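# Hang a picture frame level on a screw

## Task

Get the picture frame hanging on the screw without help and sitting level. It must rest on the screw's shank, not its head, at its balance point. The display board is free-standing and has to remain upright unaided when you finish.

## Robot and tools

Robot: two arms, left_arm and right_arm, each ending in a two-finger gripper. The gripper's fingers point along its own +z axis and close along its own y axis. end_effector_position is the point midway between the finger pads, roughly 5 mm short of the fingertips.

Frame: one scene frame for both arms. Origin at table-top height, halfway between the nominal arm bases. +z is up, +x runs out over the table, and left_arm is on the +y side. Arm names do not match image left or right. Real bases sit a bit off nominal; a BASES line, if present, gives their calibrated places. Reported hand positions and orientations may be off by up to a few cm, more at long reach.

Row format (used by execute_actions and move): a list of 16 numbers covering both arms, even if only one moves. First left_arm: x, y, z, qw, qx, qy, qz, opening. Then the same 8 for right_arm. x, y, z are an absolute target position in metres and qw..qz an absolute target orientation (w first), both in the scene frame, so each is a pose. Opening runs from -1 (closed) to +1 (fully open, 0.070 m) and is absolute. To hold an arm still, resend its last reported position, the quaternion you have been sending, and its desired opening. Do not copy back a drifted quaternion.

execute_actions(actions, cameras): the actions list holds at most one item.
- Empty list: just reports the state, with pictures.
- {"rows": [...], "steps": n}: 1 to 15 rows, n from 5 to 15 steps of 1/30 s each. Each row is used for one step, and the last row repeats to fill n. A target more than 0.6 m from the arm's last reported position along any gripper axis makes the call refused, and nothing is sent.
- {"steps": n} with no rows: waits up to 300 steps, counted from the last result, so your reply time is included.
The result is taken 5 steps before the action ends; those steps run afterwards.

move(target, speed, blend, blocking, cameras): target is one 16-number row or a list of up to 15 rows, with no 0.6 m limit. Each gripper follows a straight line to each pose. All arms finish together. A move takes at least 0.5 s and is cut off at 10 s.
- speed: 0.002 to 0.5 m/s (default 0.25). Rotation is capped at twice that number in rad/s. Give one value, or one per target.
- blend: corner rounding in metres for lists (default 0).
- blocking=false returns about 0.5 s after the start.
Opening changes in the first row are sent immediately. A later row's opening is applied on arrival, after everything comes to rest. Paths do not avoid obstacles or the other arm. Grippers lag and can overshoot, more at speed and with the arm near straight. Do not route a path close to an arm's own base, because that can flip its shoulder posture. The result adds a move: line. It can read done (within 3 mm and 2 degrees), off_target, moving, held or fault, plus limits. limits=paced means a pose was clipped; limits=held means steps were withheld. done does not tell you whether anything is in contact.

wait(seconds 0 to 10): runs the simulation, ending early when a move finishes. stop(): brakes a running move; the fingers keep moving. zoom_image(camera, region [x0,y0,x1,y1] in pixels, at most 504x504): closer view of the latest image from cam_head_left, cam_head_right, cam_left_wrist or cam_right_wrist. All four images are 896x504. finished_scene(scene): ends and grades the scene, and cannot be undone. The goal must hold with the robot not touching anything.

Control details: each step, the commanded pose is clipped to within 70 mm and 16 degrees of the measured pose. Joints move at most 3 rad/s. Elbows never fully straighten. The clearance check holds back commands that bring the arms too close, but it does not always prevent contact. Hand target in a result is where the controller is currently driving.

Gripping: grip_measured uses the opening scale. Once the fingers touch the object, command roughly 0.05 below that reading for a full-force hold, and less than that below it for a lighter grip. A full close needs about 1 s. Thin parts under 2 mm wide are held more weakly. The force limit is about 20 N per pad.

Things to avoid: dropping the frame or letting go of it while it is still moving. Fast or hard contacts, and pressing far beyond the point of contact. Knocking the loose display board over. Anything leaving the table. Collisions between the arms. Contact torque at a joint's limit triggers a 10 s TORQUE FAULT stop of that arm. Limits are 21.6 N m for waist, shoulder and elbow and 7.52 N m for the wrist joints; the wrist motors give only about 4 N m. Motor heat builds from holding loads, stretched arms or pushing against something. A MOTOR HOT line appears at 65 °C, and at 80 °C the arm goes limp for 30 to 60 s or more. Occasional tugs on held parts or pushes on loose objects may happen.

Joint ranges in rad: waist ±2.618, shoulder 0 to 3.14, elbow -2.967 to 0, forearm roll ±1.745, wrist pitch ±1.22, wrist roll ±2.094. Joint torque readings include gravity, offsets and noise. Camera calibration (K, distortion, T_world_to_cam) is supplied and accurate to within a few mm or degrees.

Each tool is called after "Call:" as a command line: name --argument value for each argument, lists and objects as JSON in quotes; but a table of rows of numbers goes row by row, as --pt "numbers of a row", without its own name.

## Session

Call:
execute_actions --actions '[]' --cameras '["all"]'

Scene clock: 0.00 s of 4500.00 s.
left_arm: end_effector_position=(+0.4202, +0.3387, +0.3327) grip_measured=+0.98 end_effector_quat_wxyz=(+0.569, -0.093, +0.773, -0.263) | right_arm: end_effector_position=(+0.0592, +0.1070, +0.2848) grip_measured=+0.98 end_effector_quat_wxyz=(-0.315, +0.854, -0.247, -0.332)
Joint positions: left_arm=[0.682 1.54 -1.063 -1.578 0.957 1.346 0.069] | right_arm=[1.098 1.584 -1.251 0.984 0.989 -1.935 0.069]
Joint torques (N m): no reading
Motor temperatures (°C): left_arm=[30 31 32 32 35 29] | right_arm=[29 30 33 34 37 31]
Hand target: left_arm +0.4202, +0.3387, +0.3327; +0.569, -0.093, +0.773, -0.263 | right_arm +0.0592, +0.1070, +0.2848; -0.315, +0.854, -0.247, -0.332
camera_calibration:
cam_left_wrist: T_world_to_cam=[[-0.138706, -0.855818, 0.498333, 0.185907], [-0.798703, -0.200837, -0.56722, 0.592892], [0.585521, -0.476697, -0.655687, 0.255288], [0, 0, 0, 1]] pos_world=[0.349855, 0.399872, 0.411046]
cam_right_wrist: T_world_to_cam=[[0.659874, 0.664269, 0.351161, -0.209506], [0.748517, -0.621891, -0.230161, 0.0814786], [0.0654945, 0.414727, -0.907586, 0.32858], [0, 0, 0, 1]] pos_world=[0.0557395, 0.0535684, 0.390538]

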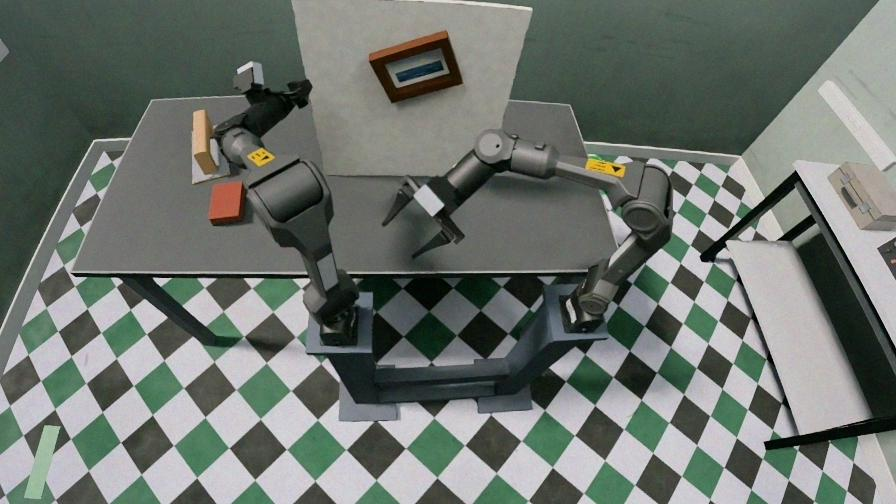

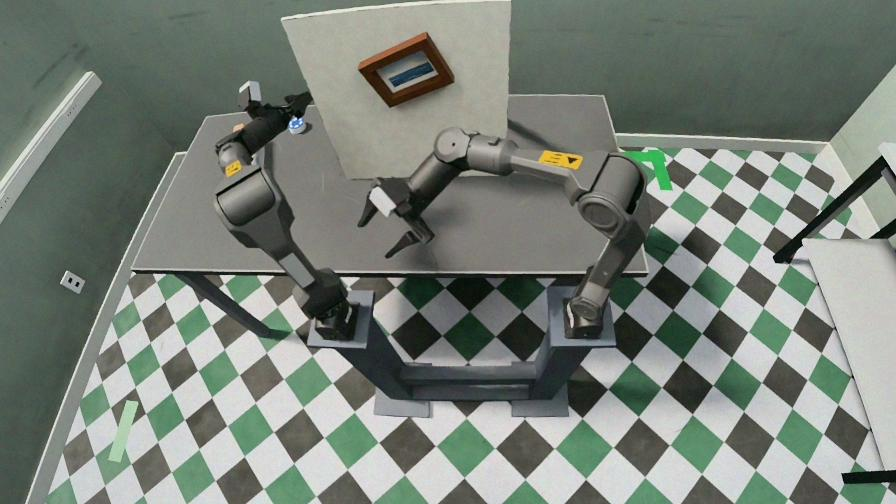

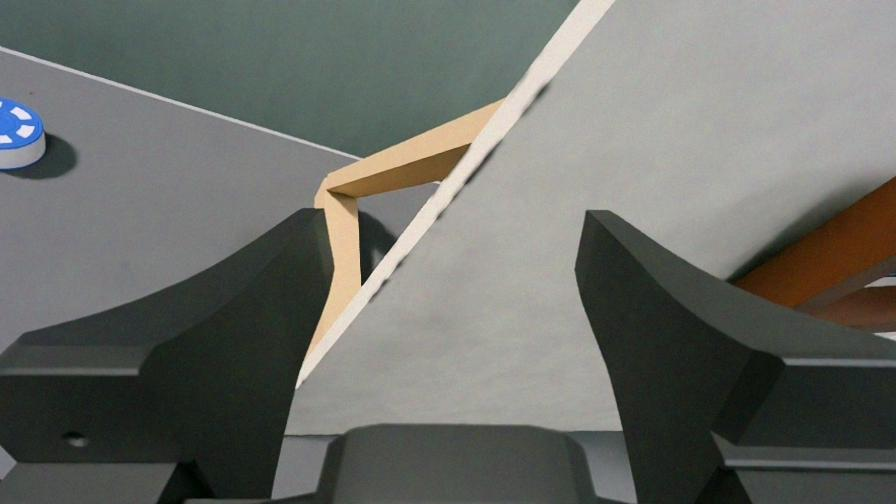

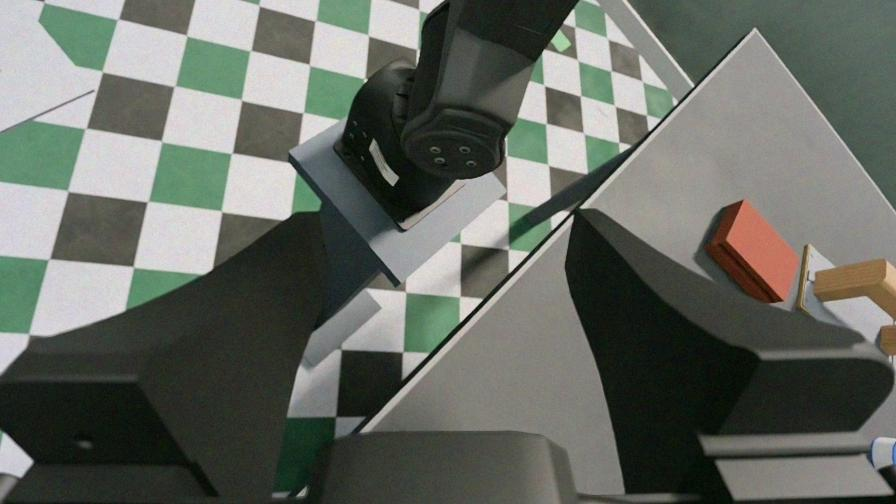

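Call:
zoom_image --camera "cam_head_left" --region '[355, 20, 475, 110]'

Call:
zoom_image --camera "cam_head_right" --region '[345, 20, 465, 110]'

Call:
zoom_image --camera "cam_left_wrist" --region '[640, 100, 896, 360]'

Call:
zoom_image --camera "cam_head_left" --region '[280, 0, 560, 190]'

Call:
zoom_image --camera "cam_head_right" --region '[270, 0, 530, 190]'

Scaled by 4.200 from the camera's 896x504 image, which has a finer 1280x720 frame.

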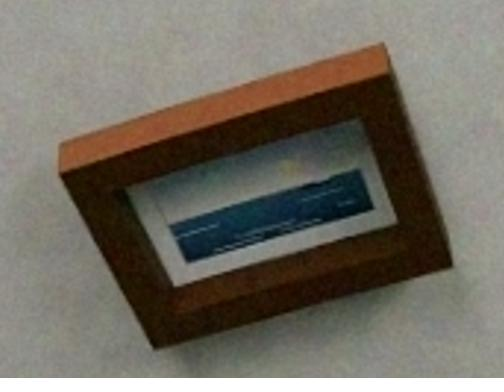

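Scaled by 4.200 from the camera's 896x504 image, which has a finer 1280x720 frame.

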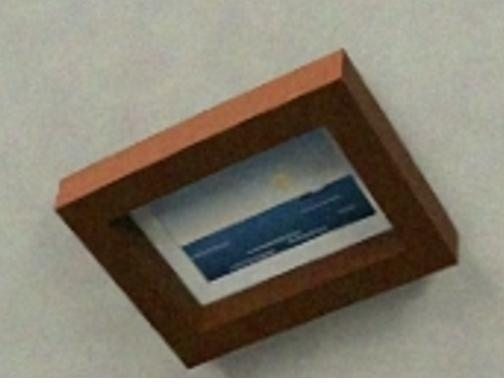

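Scaled by 1.938 from the camera's 896x504 image, which has a finer 1280x720 frame.

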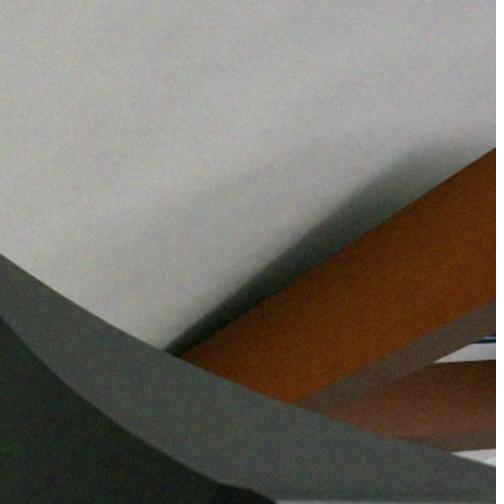

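Scaled by 1.800 from the camera's 896x504 image, which has a finer 1280x720 frame.

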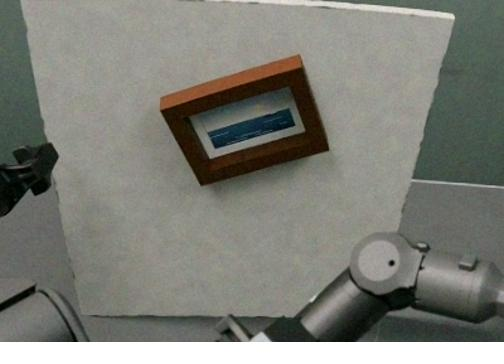

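Scaled by 1.938 from the camera's 896x504 image, which has a finer 1280x720 frame.

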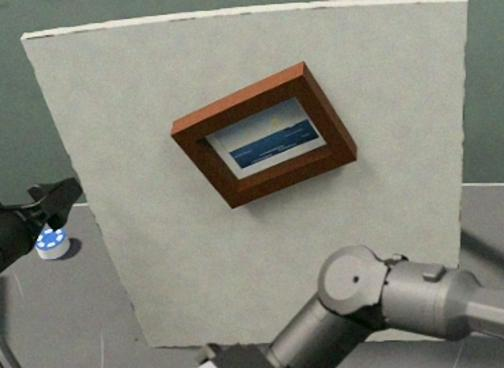

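Call:
zoom_image --camera "cam_head_right" --region '[275, 0, 395, 60]'

Call:
zoom_image --camera "cam_head_right" --region '[410, 0, 530, 60]'

Call:
zoom_image --camera "cam_head_left" --region '[430, 0, 550, 60]'

Call:
zoom_image --camera "cam_head_left" --region '[280, 120, 420, 190]'

Call:
zoom_image --camera "cam_head_right" --region '[310, 120, 450, 190]'

Scaled by 4.200 from the camera's 896x504 image, which has a finer 1280x720 frame.

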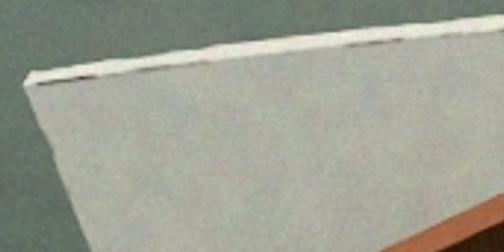

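Scaled by 4.200 from the camera's 896x504 image, which has a finer 1280x720 frame.

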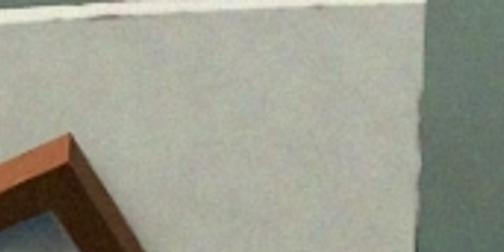

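Scaled by 4.200 from the camera's 896x504 image, which has a finer 1280x720 frame.

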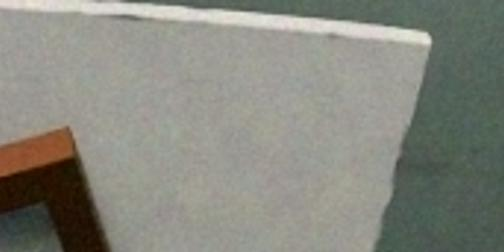

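Scaled by 3.600 from the camera's 896x504 image, which has a finer 1280x720 frame.

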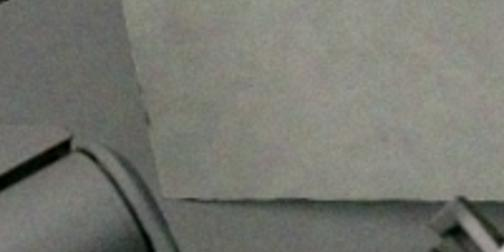

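Scaled by 3.600 from the camera's 896x504 image, which has a finer 1280x720 frame.

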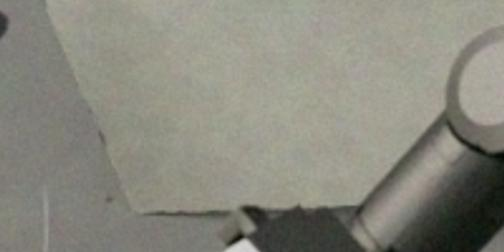

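Call:
move --pt "0.31 0.32 0.39 0.518 -0.363 0.627 -0.454 0.98 0.35 -0.40 0.30 0.4575 -0.4292 0.7786 0.0121 0.98" --pt "0.24 0.148 0.43 0.397 -0.585 0.397 -0.585 0.98 0.35 -0.40 0.30 0.4575 -0.4292 0.7786 0.0121 0.98" --speed '[0.35, 0.3]' --blend '[0.05, 0]'

Scene clock: 16.53 s of 4500.00 s.
left_arm: end_effector_position=(+0.2410, +0.1478, +0.4298) grip_measured=+0.98 end_effector_quat_wxyz=(-0.367, +0.563, -0.426, +0.606) | right_arm: end_effector_position=(+0.3504, -0.3999, +0.2998) grip_measured=+0.98 end_effector_quat_wxyz=(+0.458, -0.422, +0.783, -0.004)
Joint positions: left_arm=[-1.314 0.747 -0.72 -1.589 -1.218 -0.315 0.069] | right_arm=[-0.765 1.448 -1.162 0.98 1.216 -2.067 0.069]
Joint torques (N m): left_arm=[0.32 -0.88 -3.01 0.8 0.1 0.12] | right_arm=[0.69 -5.42 -3.42 0.74 -0.12 -0.07]
Motor temperatures (°C): left_arm=[30 31 32 32 35 29] | right_arm=[29 30 33 34 37 31]
Hand target: left_arm +0.2410, +0.1482, +0.4300; -0.368, +0.563, -0.425, +0.606 | right_arm +0.3502, -0.3997, +0.2998; +0.458, -0.422, +0.783, -0.004
Off the commanded pose: left_arm 0.001 m, 6 deg | right_arm 0.000 m, 2 deg.
joint sent to its limit (left arm) — joint 5 (wrist pitch), lower limit.
joint sent to its limit (right arm) — joint 5 (wrist pitch), upper limit.
Kept back: nothing.
move: off_target (left_arm); limits=paced
camera_calibration:
cam_left_wrist: T_world_to_cam=[[0.0562154, 0.354709, 0.933285, -0.463527], [-0.636582, -0.707386, 0.307196, 0.12658], [0.769158, -0.611382, 0.186035, -0.0532616], [0, 0, 0, 1]] pos_world=[0.147603, 0.221395, 0.403627]
cam_right_wrist: T_world_to_cam=[[0.640106, -0.673341, 0.369968, -0.603871], [-0.641728, -0.733362, -0.224423, -0.00742254], [0.422434, -0.0937644, -0.901531, 0.203111], [0, 0, 0, 1]] pos_world=[0.295977, -0.39301, 0.404858]

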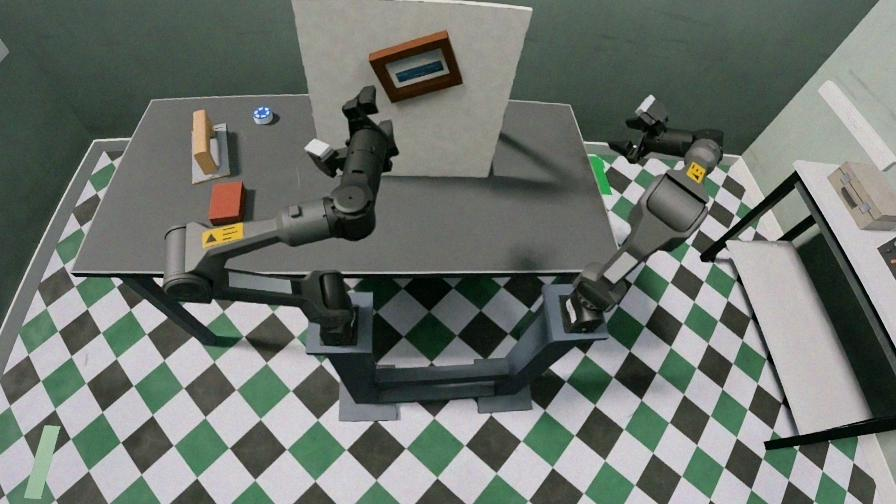

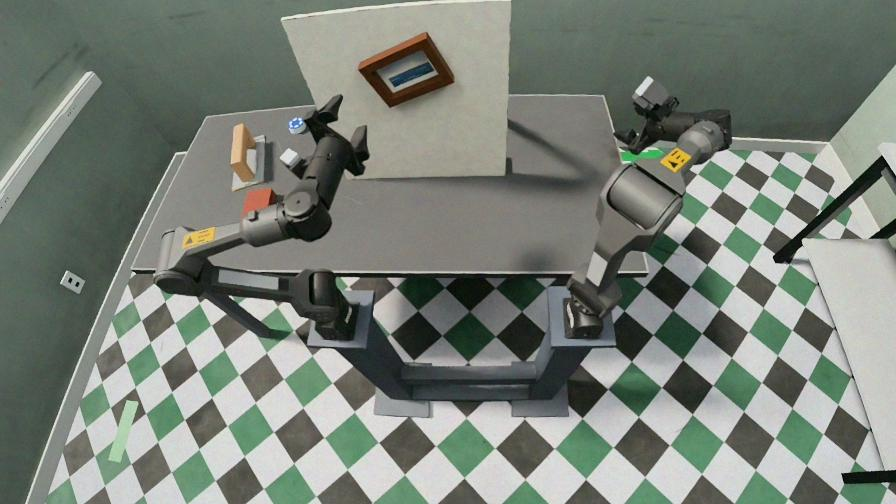

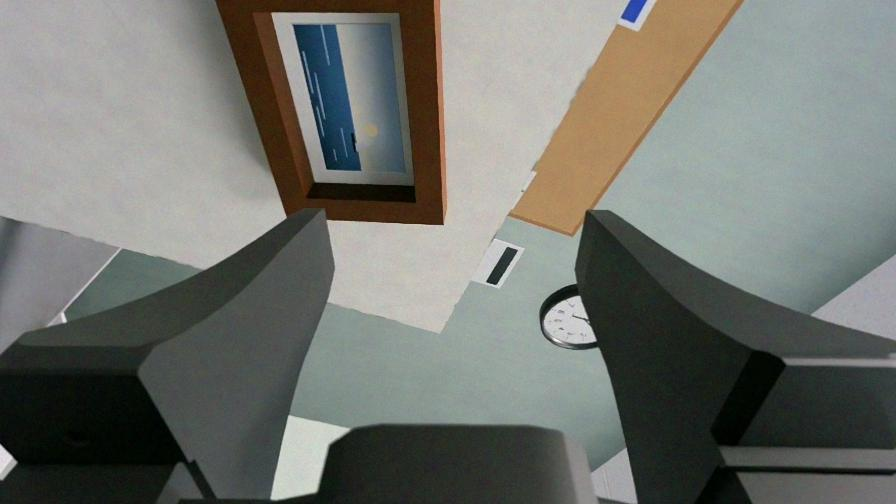

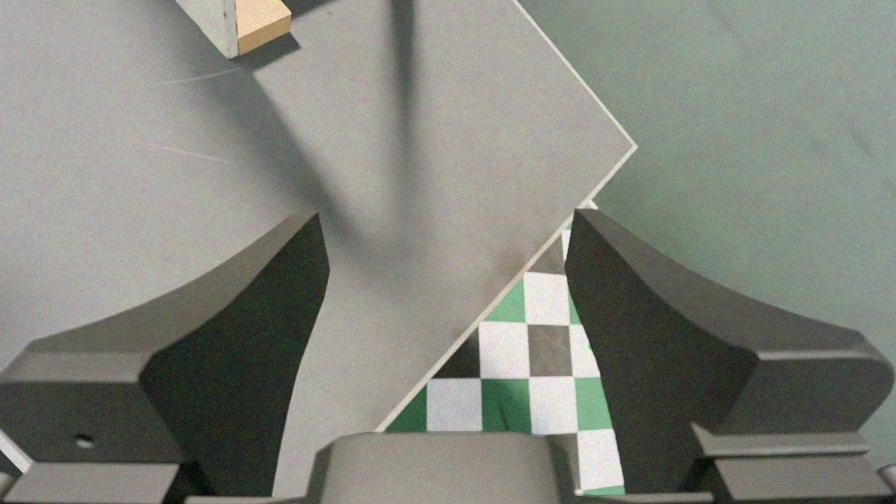

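Call:
zoom_image --camera "cam_left_wrist" --region '[200, 0, 480, 240]'

Call:
zoom_image --camera "cam_left_wrist" --region '[390, 170, 470, 240]'

Scaled by 1.800 from the camera's 896x504 image, which has a finer 1280x720 frame.

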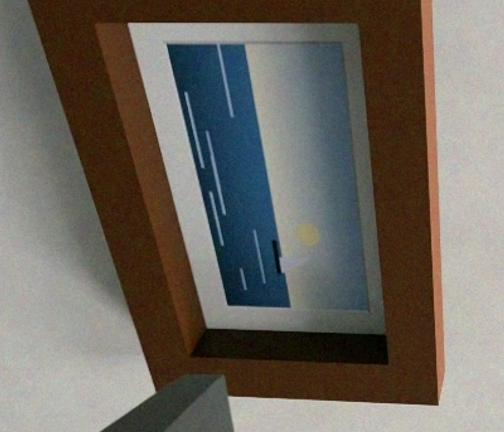

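Scaled by 6.300 from the camera's 896x504 image, which has a finer 1280x720 frame.

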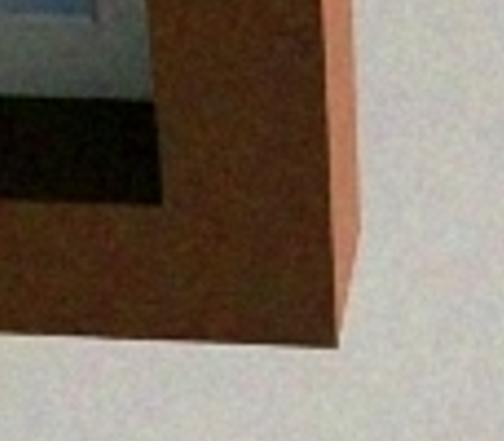

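Call:
move --target '[0.33, 0.0907, 0.4314, 0.397, -0.585, 0.397, -0.585, 0.5, 0.35, -0.40, 0.30, 0.458, -0.422, 0.783, -0.004, 0.98]' --speed 0.2 --cameras '["cam_left_wrist"]'

Call:
zoom_image --camera "cam_left_wrist" --region '[300, 0, 600, 300]'

Scene clock: 19.83 s of 4500.00 s.
left_arm: end_effector_position=(+0.3304, +0.0904, +0.4312) grip_measured=+0.50 end_effector_quat_wxyz=(-0.397, +0.585, -0.397, +0.585) | right_arm: end_effector_position=(+0.3502, -0.4000, +0.2998) grip_measured=+0.98 end_effector_quat_wxyz=(+0.458, -0.421, +0.783, -0.004)
Joint positions: left_arm=[-0.942 1.182 -0.943 -1.463 -0.955 -0.564 0.053] | right_arm=[-0.766 1.447 -1.161 0.98 1.216 -2.067 0.069]
Joint torques (N m): left_arm=[-0.71 -4.25 -2.54 0.75 -0.46 0.09] | right_arm=[-0.48 -5.35 -3.42 0.89 -0.12 -0.02]
Motor temperatures (°C): left_arm=[30 31 32 32 35 29] | right_arm=[29 30 33 34 37 31]
Hand target: left_arm +0.3300, +0.0907, +0.4314; -0.397, +0.585, -0.397, +0.585 | right_arm +0.3500, -0.4000, +0.3000; +0.458, -0.422, +0.783, -0.004
Off the commanded pose: left_arm 0.001 m, 0 deg | right_arm 0.000 m, 0 deg.
joint sent to its limit (right arm) — joint 5 (wrist pitch), upper limit.
Kept back: nothing.
move: done
camera_calibration:
cam_left_wrist: T_world_to_cam=[[0.0236313, 0.358738, 0.933139, -0.439089], [-0.559648, -0.768691, 0.30969, 0.121412], [0.828393, -0.529548, 0.182602, -0.182888], [0, 0, 0, 1]] pos_world=[0.229827, 0.153998, 0.405527]
Images, in order (width x height): cam_left_wrist 896x504.

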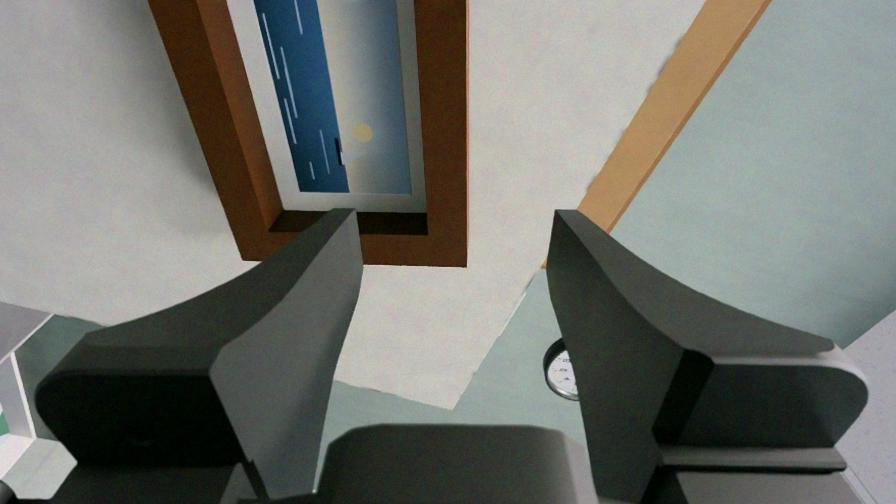

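Scaled by 1.680 from the camera's 896x504 image, which has a finer 1280x720 frame.

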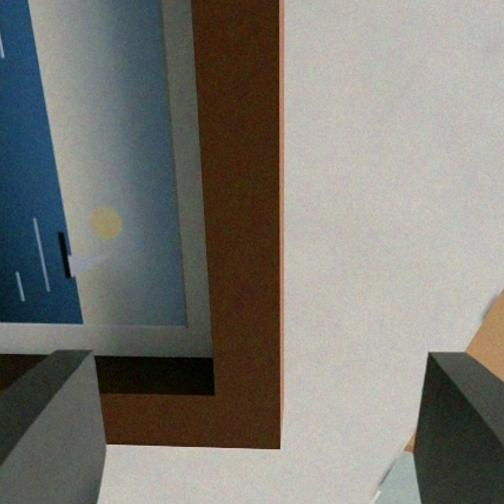

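Call:
move --pt "0.39 0.0931 0.4273 0.390 -0.590 0.390 -0.590 0.5 0.35 -0.40 0.30 0.458 -0.422 0.783 -0.004 0.98" --pt "0.427 0.0931 0.4273 0.390 -0.590 0.390 -0.590 0.5 0.35 -0.40 0.30 0.458 -0.422 0.783 -0.004 0.98" --speed '[0.15, 0.08]' --blend '[0.02, 0]' --cameras '["cam_left_wrist", "cam_head_left", "cam_head_right"]'

Call:
zoom_image --camera "cam_left_wrist" --region '[300, 100, 620, 380]'

Call:
zoom_image --camera "cam_head_right" --region '[300, 10, 480, 150]'

Scene clock: 22.70 s of 4500.00 s.
left_arm: end_effector_position=(+0.4275, +0.0930, +0.4271) grip_measured=+0.50 end_effector_quat_wxyz=(-0.390, +0.590, -0.390, +0.590) | right_arm: end_effector_position=(+0.3502, -0.4000, +0.2998) grip_measured=+0.98 end_effector_quat_wxyz=(+0.458, -0.421, +0.783, -0.004)
Joint positions: left_arm=[-0.611 1.428 -1.136 -1.292 -0.645 -0.746 0.053] | right_arm=[-0.766 1.447 -1.161 0.98 1.216 -2.067 0.069]
Joint torques (N m): left_arm=[-0.87 -6.01 -2.7 0.46 -0.71 0.02] | right_arm=[-0.43 -5.28 -3.42 0.95 -0.1 0.12]
Motor temperatures (°C): left_arm=[30 31 32 32 35 29] | right_arm=[29 30 33 34 37 31]
Hand target: left_arm +0.4270, +0.0931, +0.4273; -0.390, +0.590, -0.390, +0.590 | right_arm +0.3500, -0.4000, +0.3000; +0.458, -0.422, +0.783, -0.004
Off the commanded pose: left_arm 0.001 m, 0 deg | right_arm 0.000 m, 0 deg.
joint sent to its limit (right arm) — joint 5 (wrist pitch), upper limit.
Kept back: nothing.
move: done; blend cut to 0.0185 m at target 1
camera_calibration:
cam_left_wrist: T_world_to_cam=[[0.0236794, 0.381115, 0.924224, -0.436748], [-0.559983, -0.760784, 0.328065, 0.170624], [0.828165, -0.525319, 0.195403, -0.266937], [0, 0, 0, 1]] pos_world=[0.326956, 0.156032, 0.399838]
Images, in order (width x height): cam_head_left 896x504, cam_head_right 896x504, cam_left_wrist 896x504.

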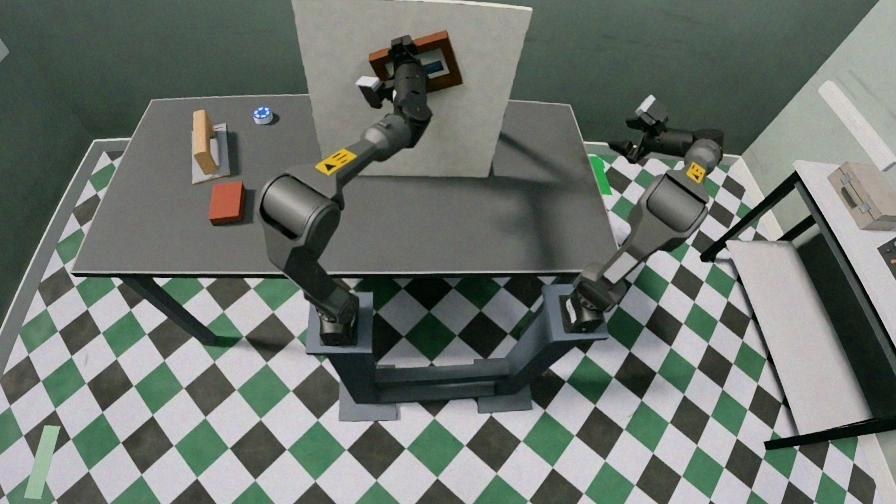

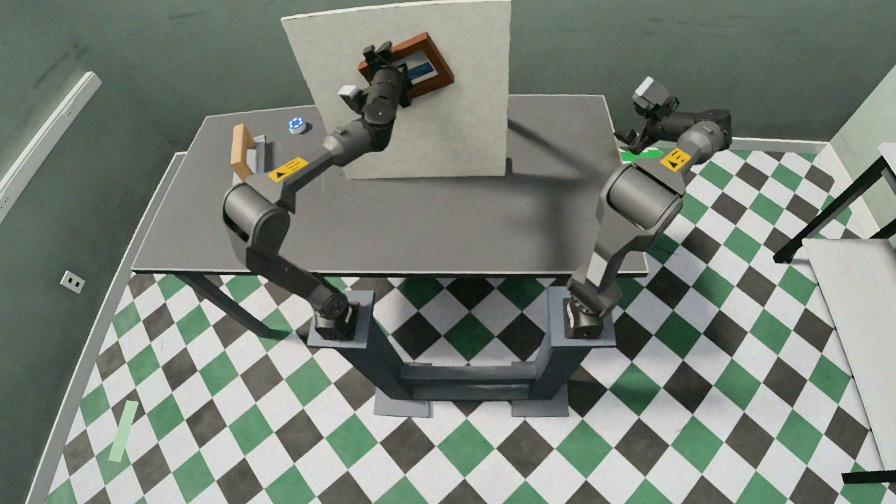

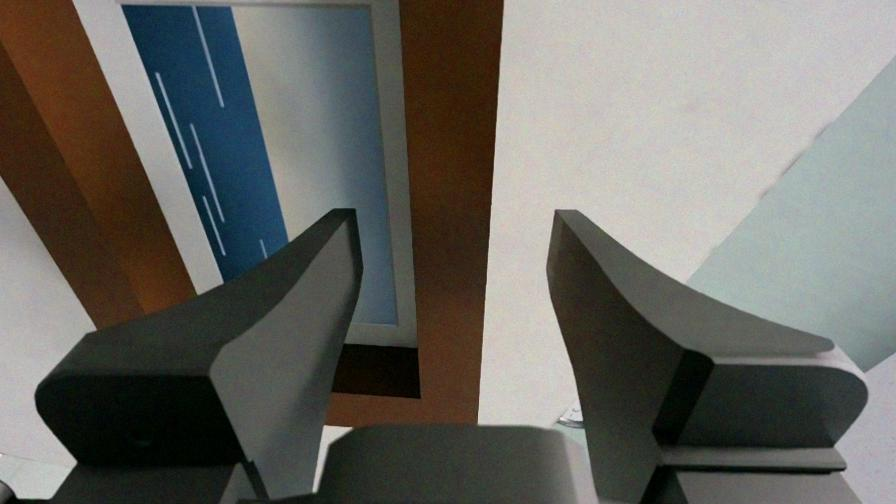

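Scaled by 1.575 from the camera's 896x504 image, which has a finer 1280x720 frame.

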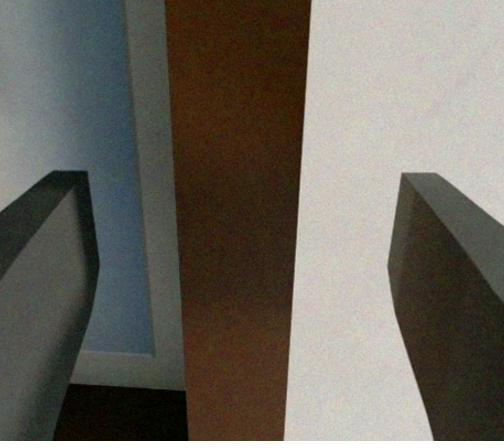

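Scaled by 2.800 from the camera's 896x504 image, which has a finer 1280x720 frame.

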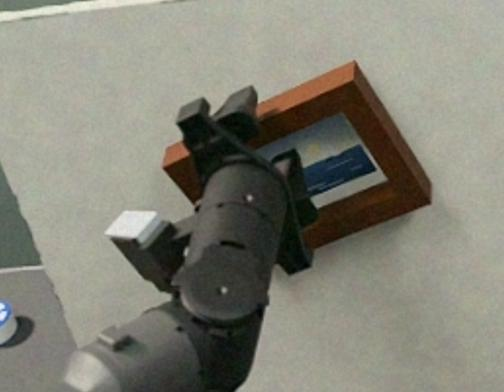

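Call:
move --pt "0.432 0.0931 0.4273 0.390 -0.590 0.390 -0.590 0.5 0.35 -0.40 0.30 0.458 -0.422 0.783 -0.004 0.98" --pt "0.432 0.0931 0.4273 0.390 -0.590 0.390 -0.590 -0.2 0.35 -0.40 0.30 0.458 -0.422 0.783 -0.004 0.98" --speed 0.08 --cameras '["cam_left_wrist"]'

Call:
zoom_image --camera "cam_left_wrist" --region '[300, 100, 620, 380]'

Scene clock: 25.23 s of 4500.00 s.
left_arm: end_effector_position=(+0.4318, +0.0933, +0.4274) grip_measured=-0.20 end_effector_quat_wxyz=(-0.390, +0.590, -0.390, +0.590) | right_arm: end_effector_position=(+0.3502, -0.4000, +0.2998) grip_measured=+0.98 end_effector_quat_wxyz=(+0.458, -0.421, +0.783, -0.004)
Joint positions: left_arm=[-0.601 1.44 -1.149 -1.287 -0.636 -0.75 0.028] | right_arm=[-0.766 1.447 -1.161 0.98 1.216 -2.067 0.069]
Joint torques (N m): left_arm=[0.49 -4.53 -3.81 0.66 -0.36 -0.08] | right_arm=[-0.43 -5.21 -3.43 0.94 -0.08 0.24]
Motor temperatures (°C): left_arm=[30 31 32 32 35 29] | right_arm=[29 30 33 34 37 31]
Hand target: left_arm +0.4320, +0.0931, +0.4273; -0.390, +0.590, -0.390, +0.590 | right_arm +0.3500, -0.4000, +0.3000; +0.458, -0.422, +0.783, -0.004
Off the commanded pose: left_arm 0.000 m, 0 deg | right_arm 0.000 m, 0 deg.
joint sent to its limit (right arm) — joint 5 (wrist pitch), upper limit.
Kept back: nothing.
move: done
camera_calibration:
cam_left_wrist: T_world_to_cam=[[0.0229755, 0.381364, 0.924139, -0.436947], [-0.559758, -0.760996, 0.327957, 0.173127], [0.828337, -0.52483, 0.195988, -0.270784], [0, 0, 0, 1]] pos_world=[0.331249, 0.15627, 0.400092]
Images, in order (width x height): cam_left_wrist 896x504.

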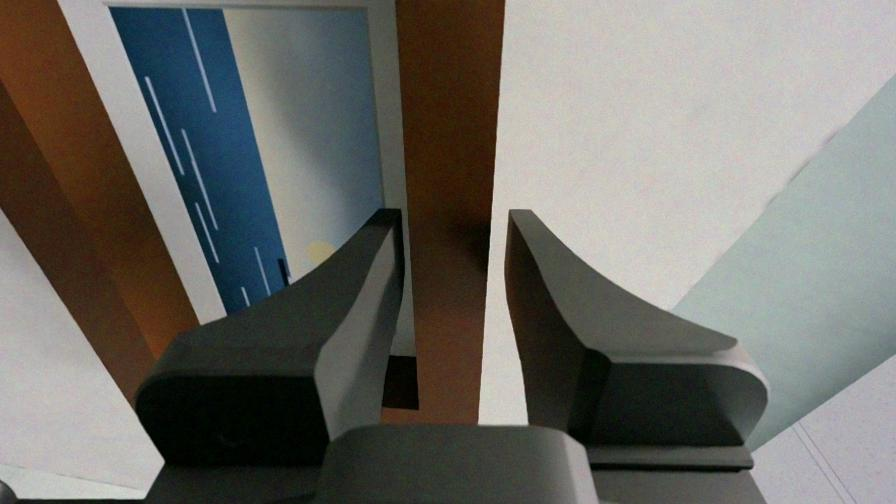

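Scaled by 1.575 from the camera's 896x504 image, which has a finer 1280x720 frame.

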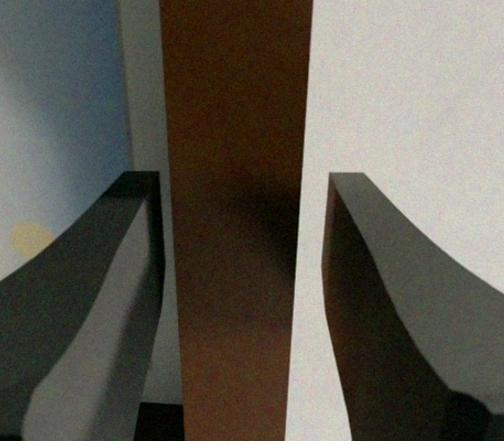

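Call:
move --pt "0.432 0.0926 0.4261 0.390 -0.590 0.390 -0.590 -0.2 0.35 -0.40 0.30 0.458 -0.422 0.783 -0.004 0.98" --pt "0.432 0.0926 0.4261 0.390 -0.590 0.390 -0.590 -0.40 0.35 -0.40 0.30 0.458 -0.422 0.783 -0.004 0.98" --pt "0.432 0.0926 0.4261 0.390 -0.590 0.390 -0.590 -0.50 0.35 -0.40 0.30 0.458 -0.422 0.783 -0.004 0.98" --speed 0.08 --cameras '["cam_left_wrist", "cam_head_left", "cam_head_right"]'

Call:
zoom_image --camera "cam_head_right" --region '[345, 20, 465, 110]'

Call:
zoom_image --camera "cam_head_left" --region '[355, 20, 475, 110]'

Scene clock: 28.13 s of 4500.00 s.
left_arm: end_effector_position=(+0.4320, +0.0932, +0.4264) grip_measured=-0.44 end_effector_quat_wxyz=(-0.391, +0.590, -0.389, +0.590) | right_arm: end_effector_position=(+0.3502, -0.4000, +0.2998) grip_measured=+0.98 end_effector_quat_wxyz=(+0.458, -0.421, +0.783, -0.004)
Joint positions: left_arm=[-0.602 1.441 -1.146 -1.281 -0.64 -0.758 0.02] | right_arm=[-0.766 1.447 -1.161 0.98 1.216 -2.067 0.069]
Joint torques (N m): left_arm=[-0.89 -4.73 -2.34 0.06 0.22 -0.07] | right_arm=[-0.38 -5.05 -3.45 0.93 -0.08 0.28]
Motor temperatures (°C): left_arm=[30 31 32 32 35 29] | right_arm=[29 30 33 34 37 31]
Hand target: left_arm +0.4320, +0.0926, +0.4261; -0.390, +0.590, -0.390, +0.590 | right_arm +0.3500, -0.4000, +0.3000; +0.458, -0.422, +0.783, -0.004
Off the commanded pose: left_arm 0.001 m, 0 deg | right_arm 0.000 m, 0 deg.
joint sent to its limit (right arm) — joint 5 (wrist pitch), upper limit.
Kept back: nothing.
move: done
camera_calibration:
cam_left_wrist: T_world_to_cam=[[0.0216917, 0.381195, 0.92424, -0.435455], [-0.559041, -0.761798, 0.327318, 0.173513], [0.828856, -0.523788, 0.196579, -0.271377], [0, 0, 0, 1]] pos_world=[0.331379, 0.156031, 0.399018]
Images, in order (width x height): cam_head_left 896x504, cam_head_right 896x504, cam_left_wrist 896x504.

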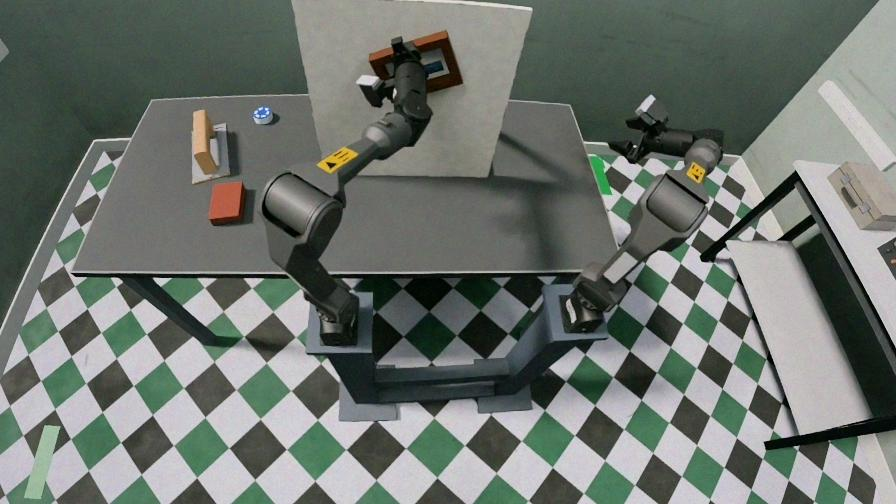

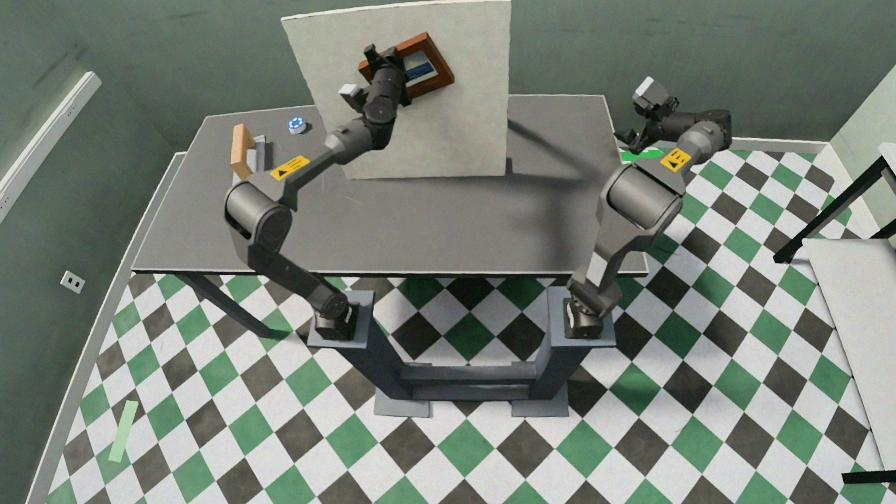

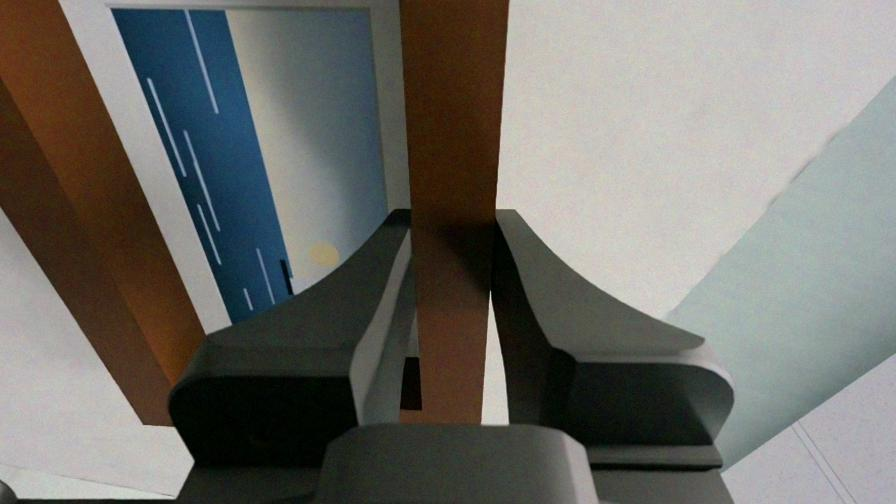

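Scaled by 4.200 from the camera's 896x504 image, which has a finer 1280x720 frame.

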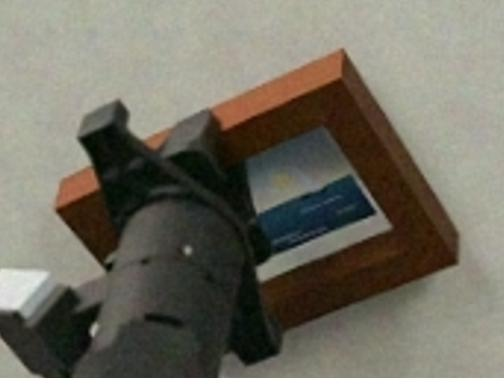

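Scaled by 4.200 from the camera's 896x504 image, which has a finer 1280x720 frame.

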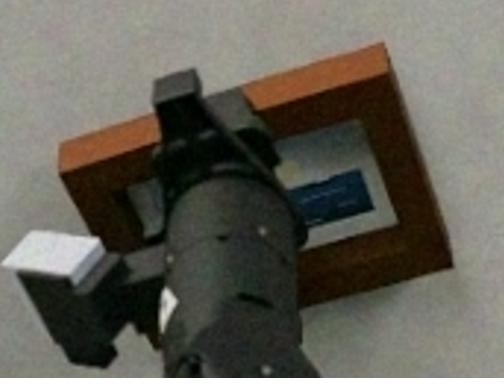

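Call:
execute_actions --actions '[]' --cameras '["all"]'

Scene clock: 29.27 s of 4500.00 s.
left_arm: end_effector_position=(+0.4320, +0.0930, +0.4264) grip_measured=-0.44 end_effector_quat_wxyz=(-0.390, +0.590, -0.390, +0.590) | right_arm: end_effector_position=(+0.3502, -0.4000, +0.2998) grip_measured=+0.98 end_effector_quat_wxyz=(+0.458, -0.421, +0.783, -0.004)
Joint positions: left_arm=[-0.602 1.441 -1.146 -1.281 -0.639 -0.758 0.02] | right_arm=[-0.766 1.447 -1.161 0.98 1.216 -2.067 0.069]
Joint torques (N m): left_arm=[-0.99 -4.37 -1.9 0.04 0.66 -0.06] | right_arm=[-0.44 -4.98 -3.46 0.93 -0.07 0.28]
Motor temperatures (°C): left_arm=[30 31 32 32 35 29] | right_arm=[29 30 33 34 37 31]
Hand target: left_arm +0.4320, +0.0926, +0.4261; -0.390, +0.590, -0.390, +0.590 | right_arm +0.3500, -0.4000, +0.3000; +0.458, -0.422, +0.783, -0.004
Off the commanded pose: left_arm 0.000 m, 0 deg | right_arm 0.000 m, 0 deg.
Steps of this call (1-34: nothing new was sent). Readings (end_effector_position of left_arm | right_arm):
1: (+0.4320, +0.0932, +0.4264) | (+0.3502, -0.4000, +0.2998)
2: (+0.4320, +0.0932, +0.4264) | (+0.3502, -0.4000, +0.2998)
4: (+0.4320, +0.0932, +0.4264) | (+0.3502, -0.4000, +0.2998)
8: (+0.4320, +0.0932, +0.4264) | (+0.3502, -0.4000, +0.2998)
34: the state above
camera_calibration:
cam_left_wrist: T_world_to_cam=[[0.0222843, 0.381177, 0.924234, -0.435575], [-0.559565, -0.761341, 0.327487, 0.173508], [0.828487, -0.524466, 0.196327, -0.271129], [0, 0, 0, 1]] pos_world=[0.331422, 0.155932, 0.398982]
cam_right_wrist: T_world_to_cam=[[0.639513, -0.673895, 0.369984, -0.603805], [-0.642365, -0.732804, -0.224422, -0.00722795], [0.422363, -0.0941442, -0.901525, 0.203088], [0, 0, 0, 1]] pos_world=[0.295722, -0.393079, 0.404865]

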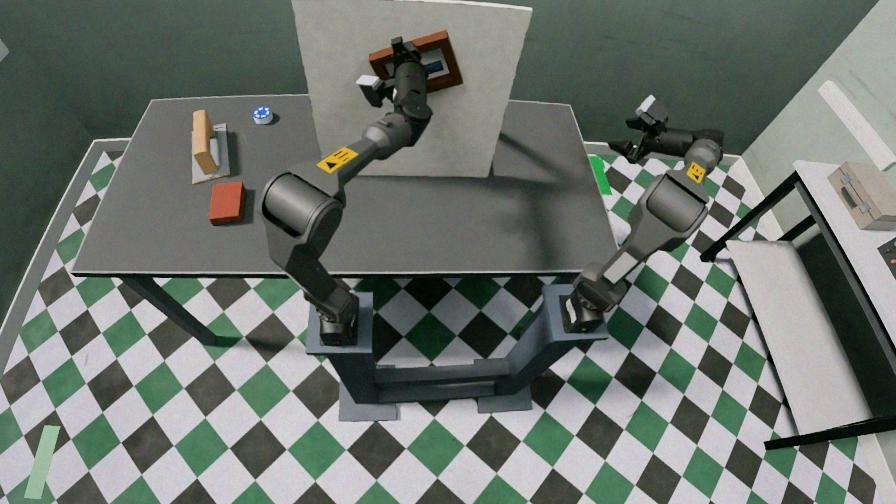

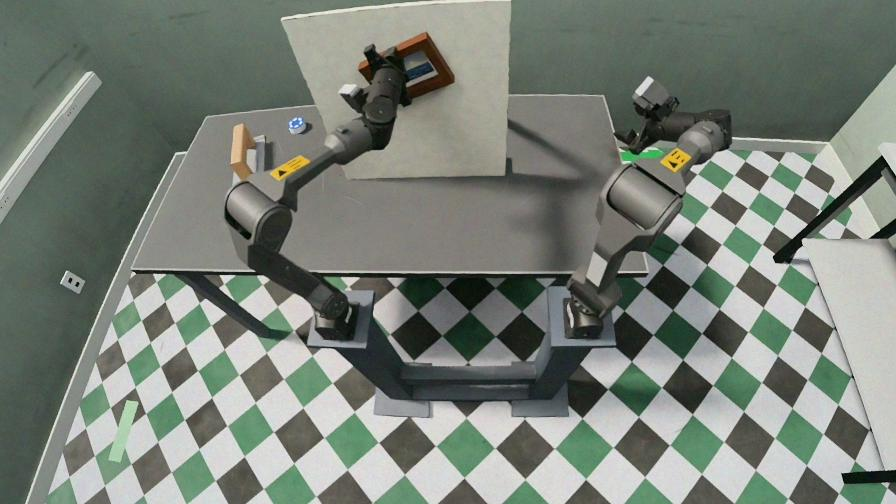

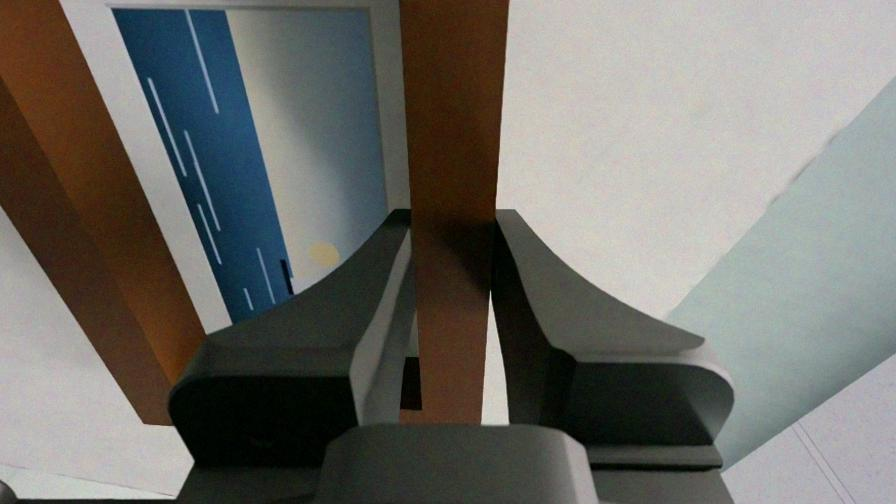

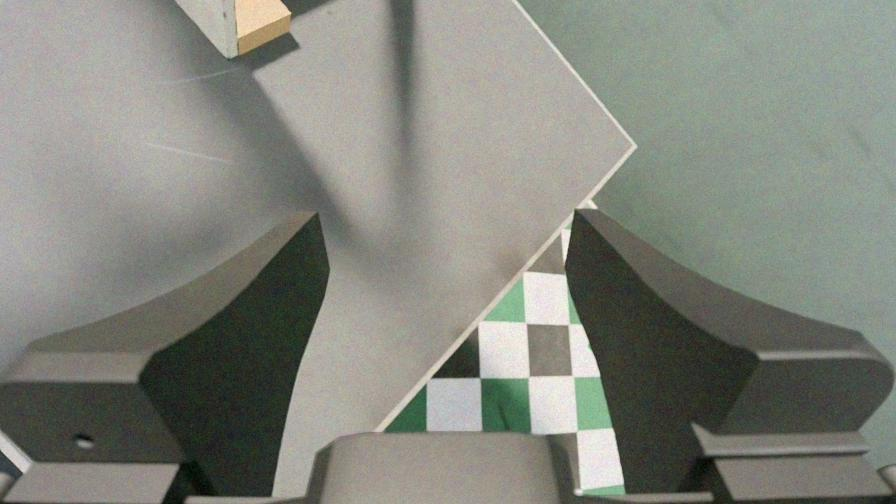

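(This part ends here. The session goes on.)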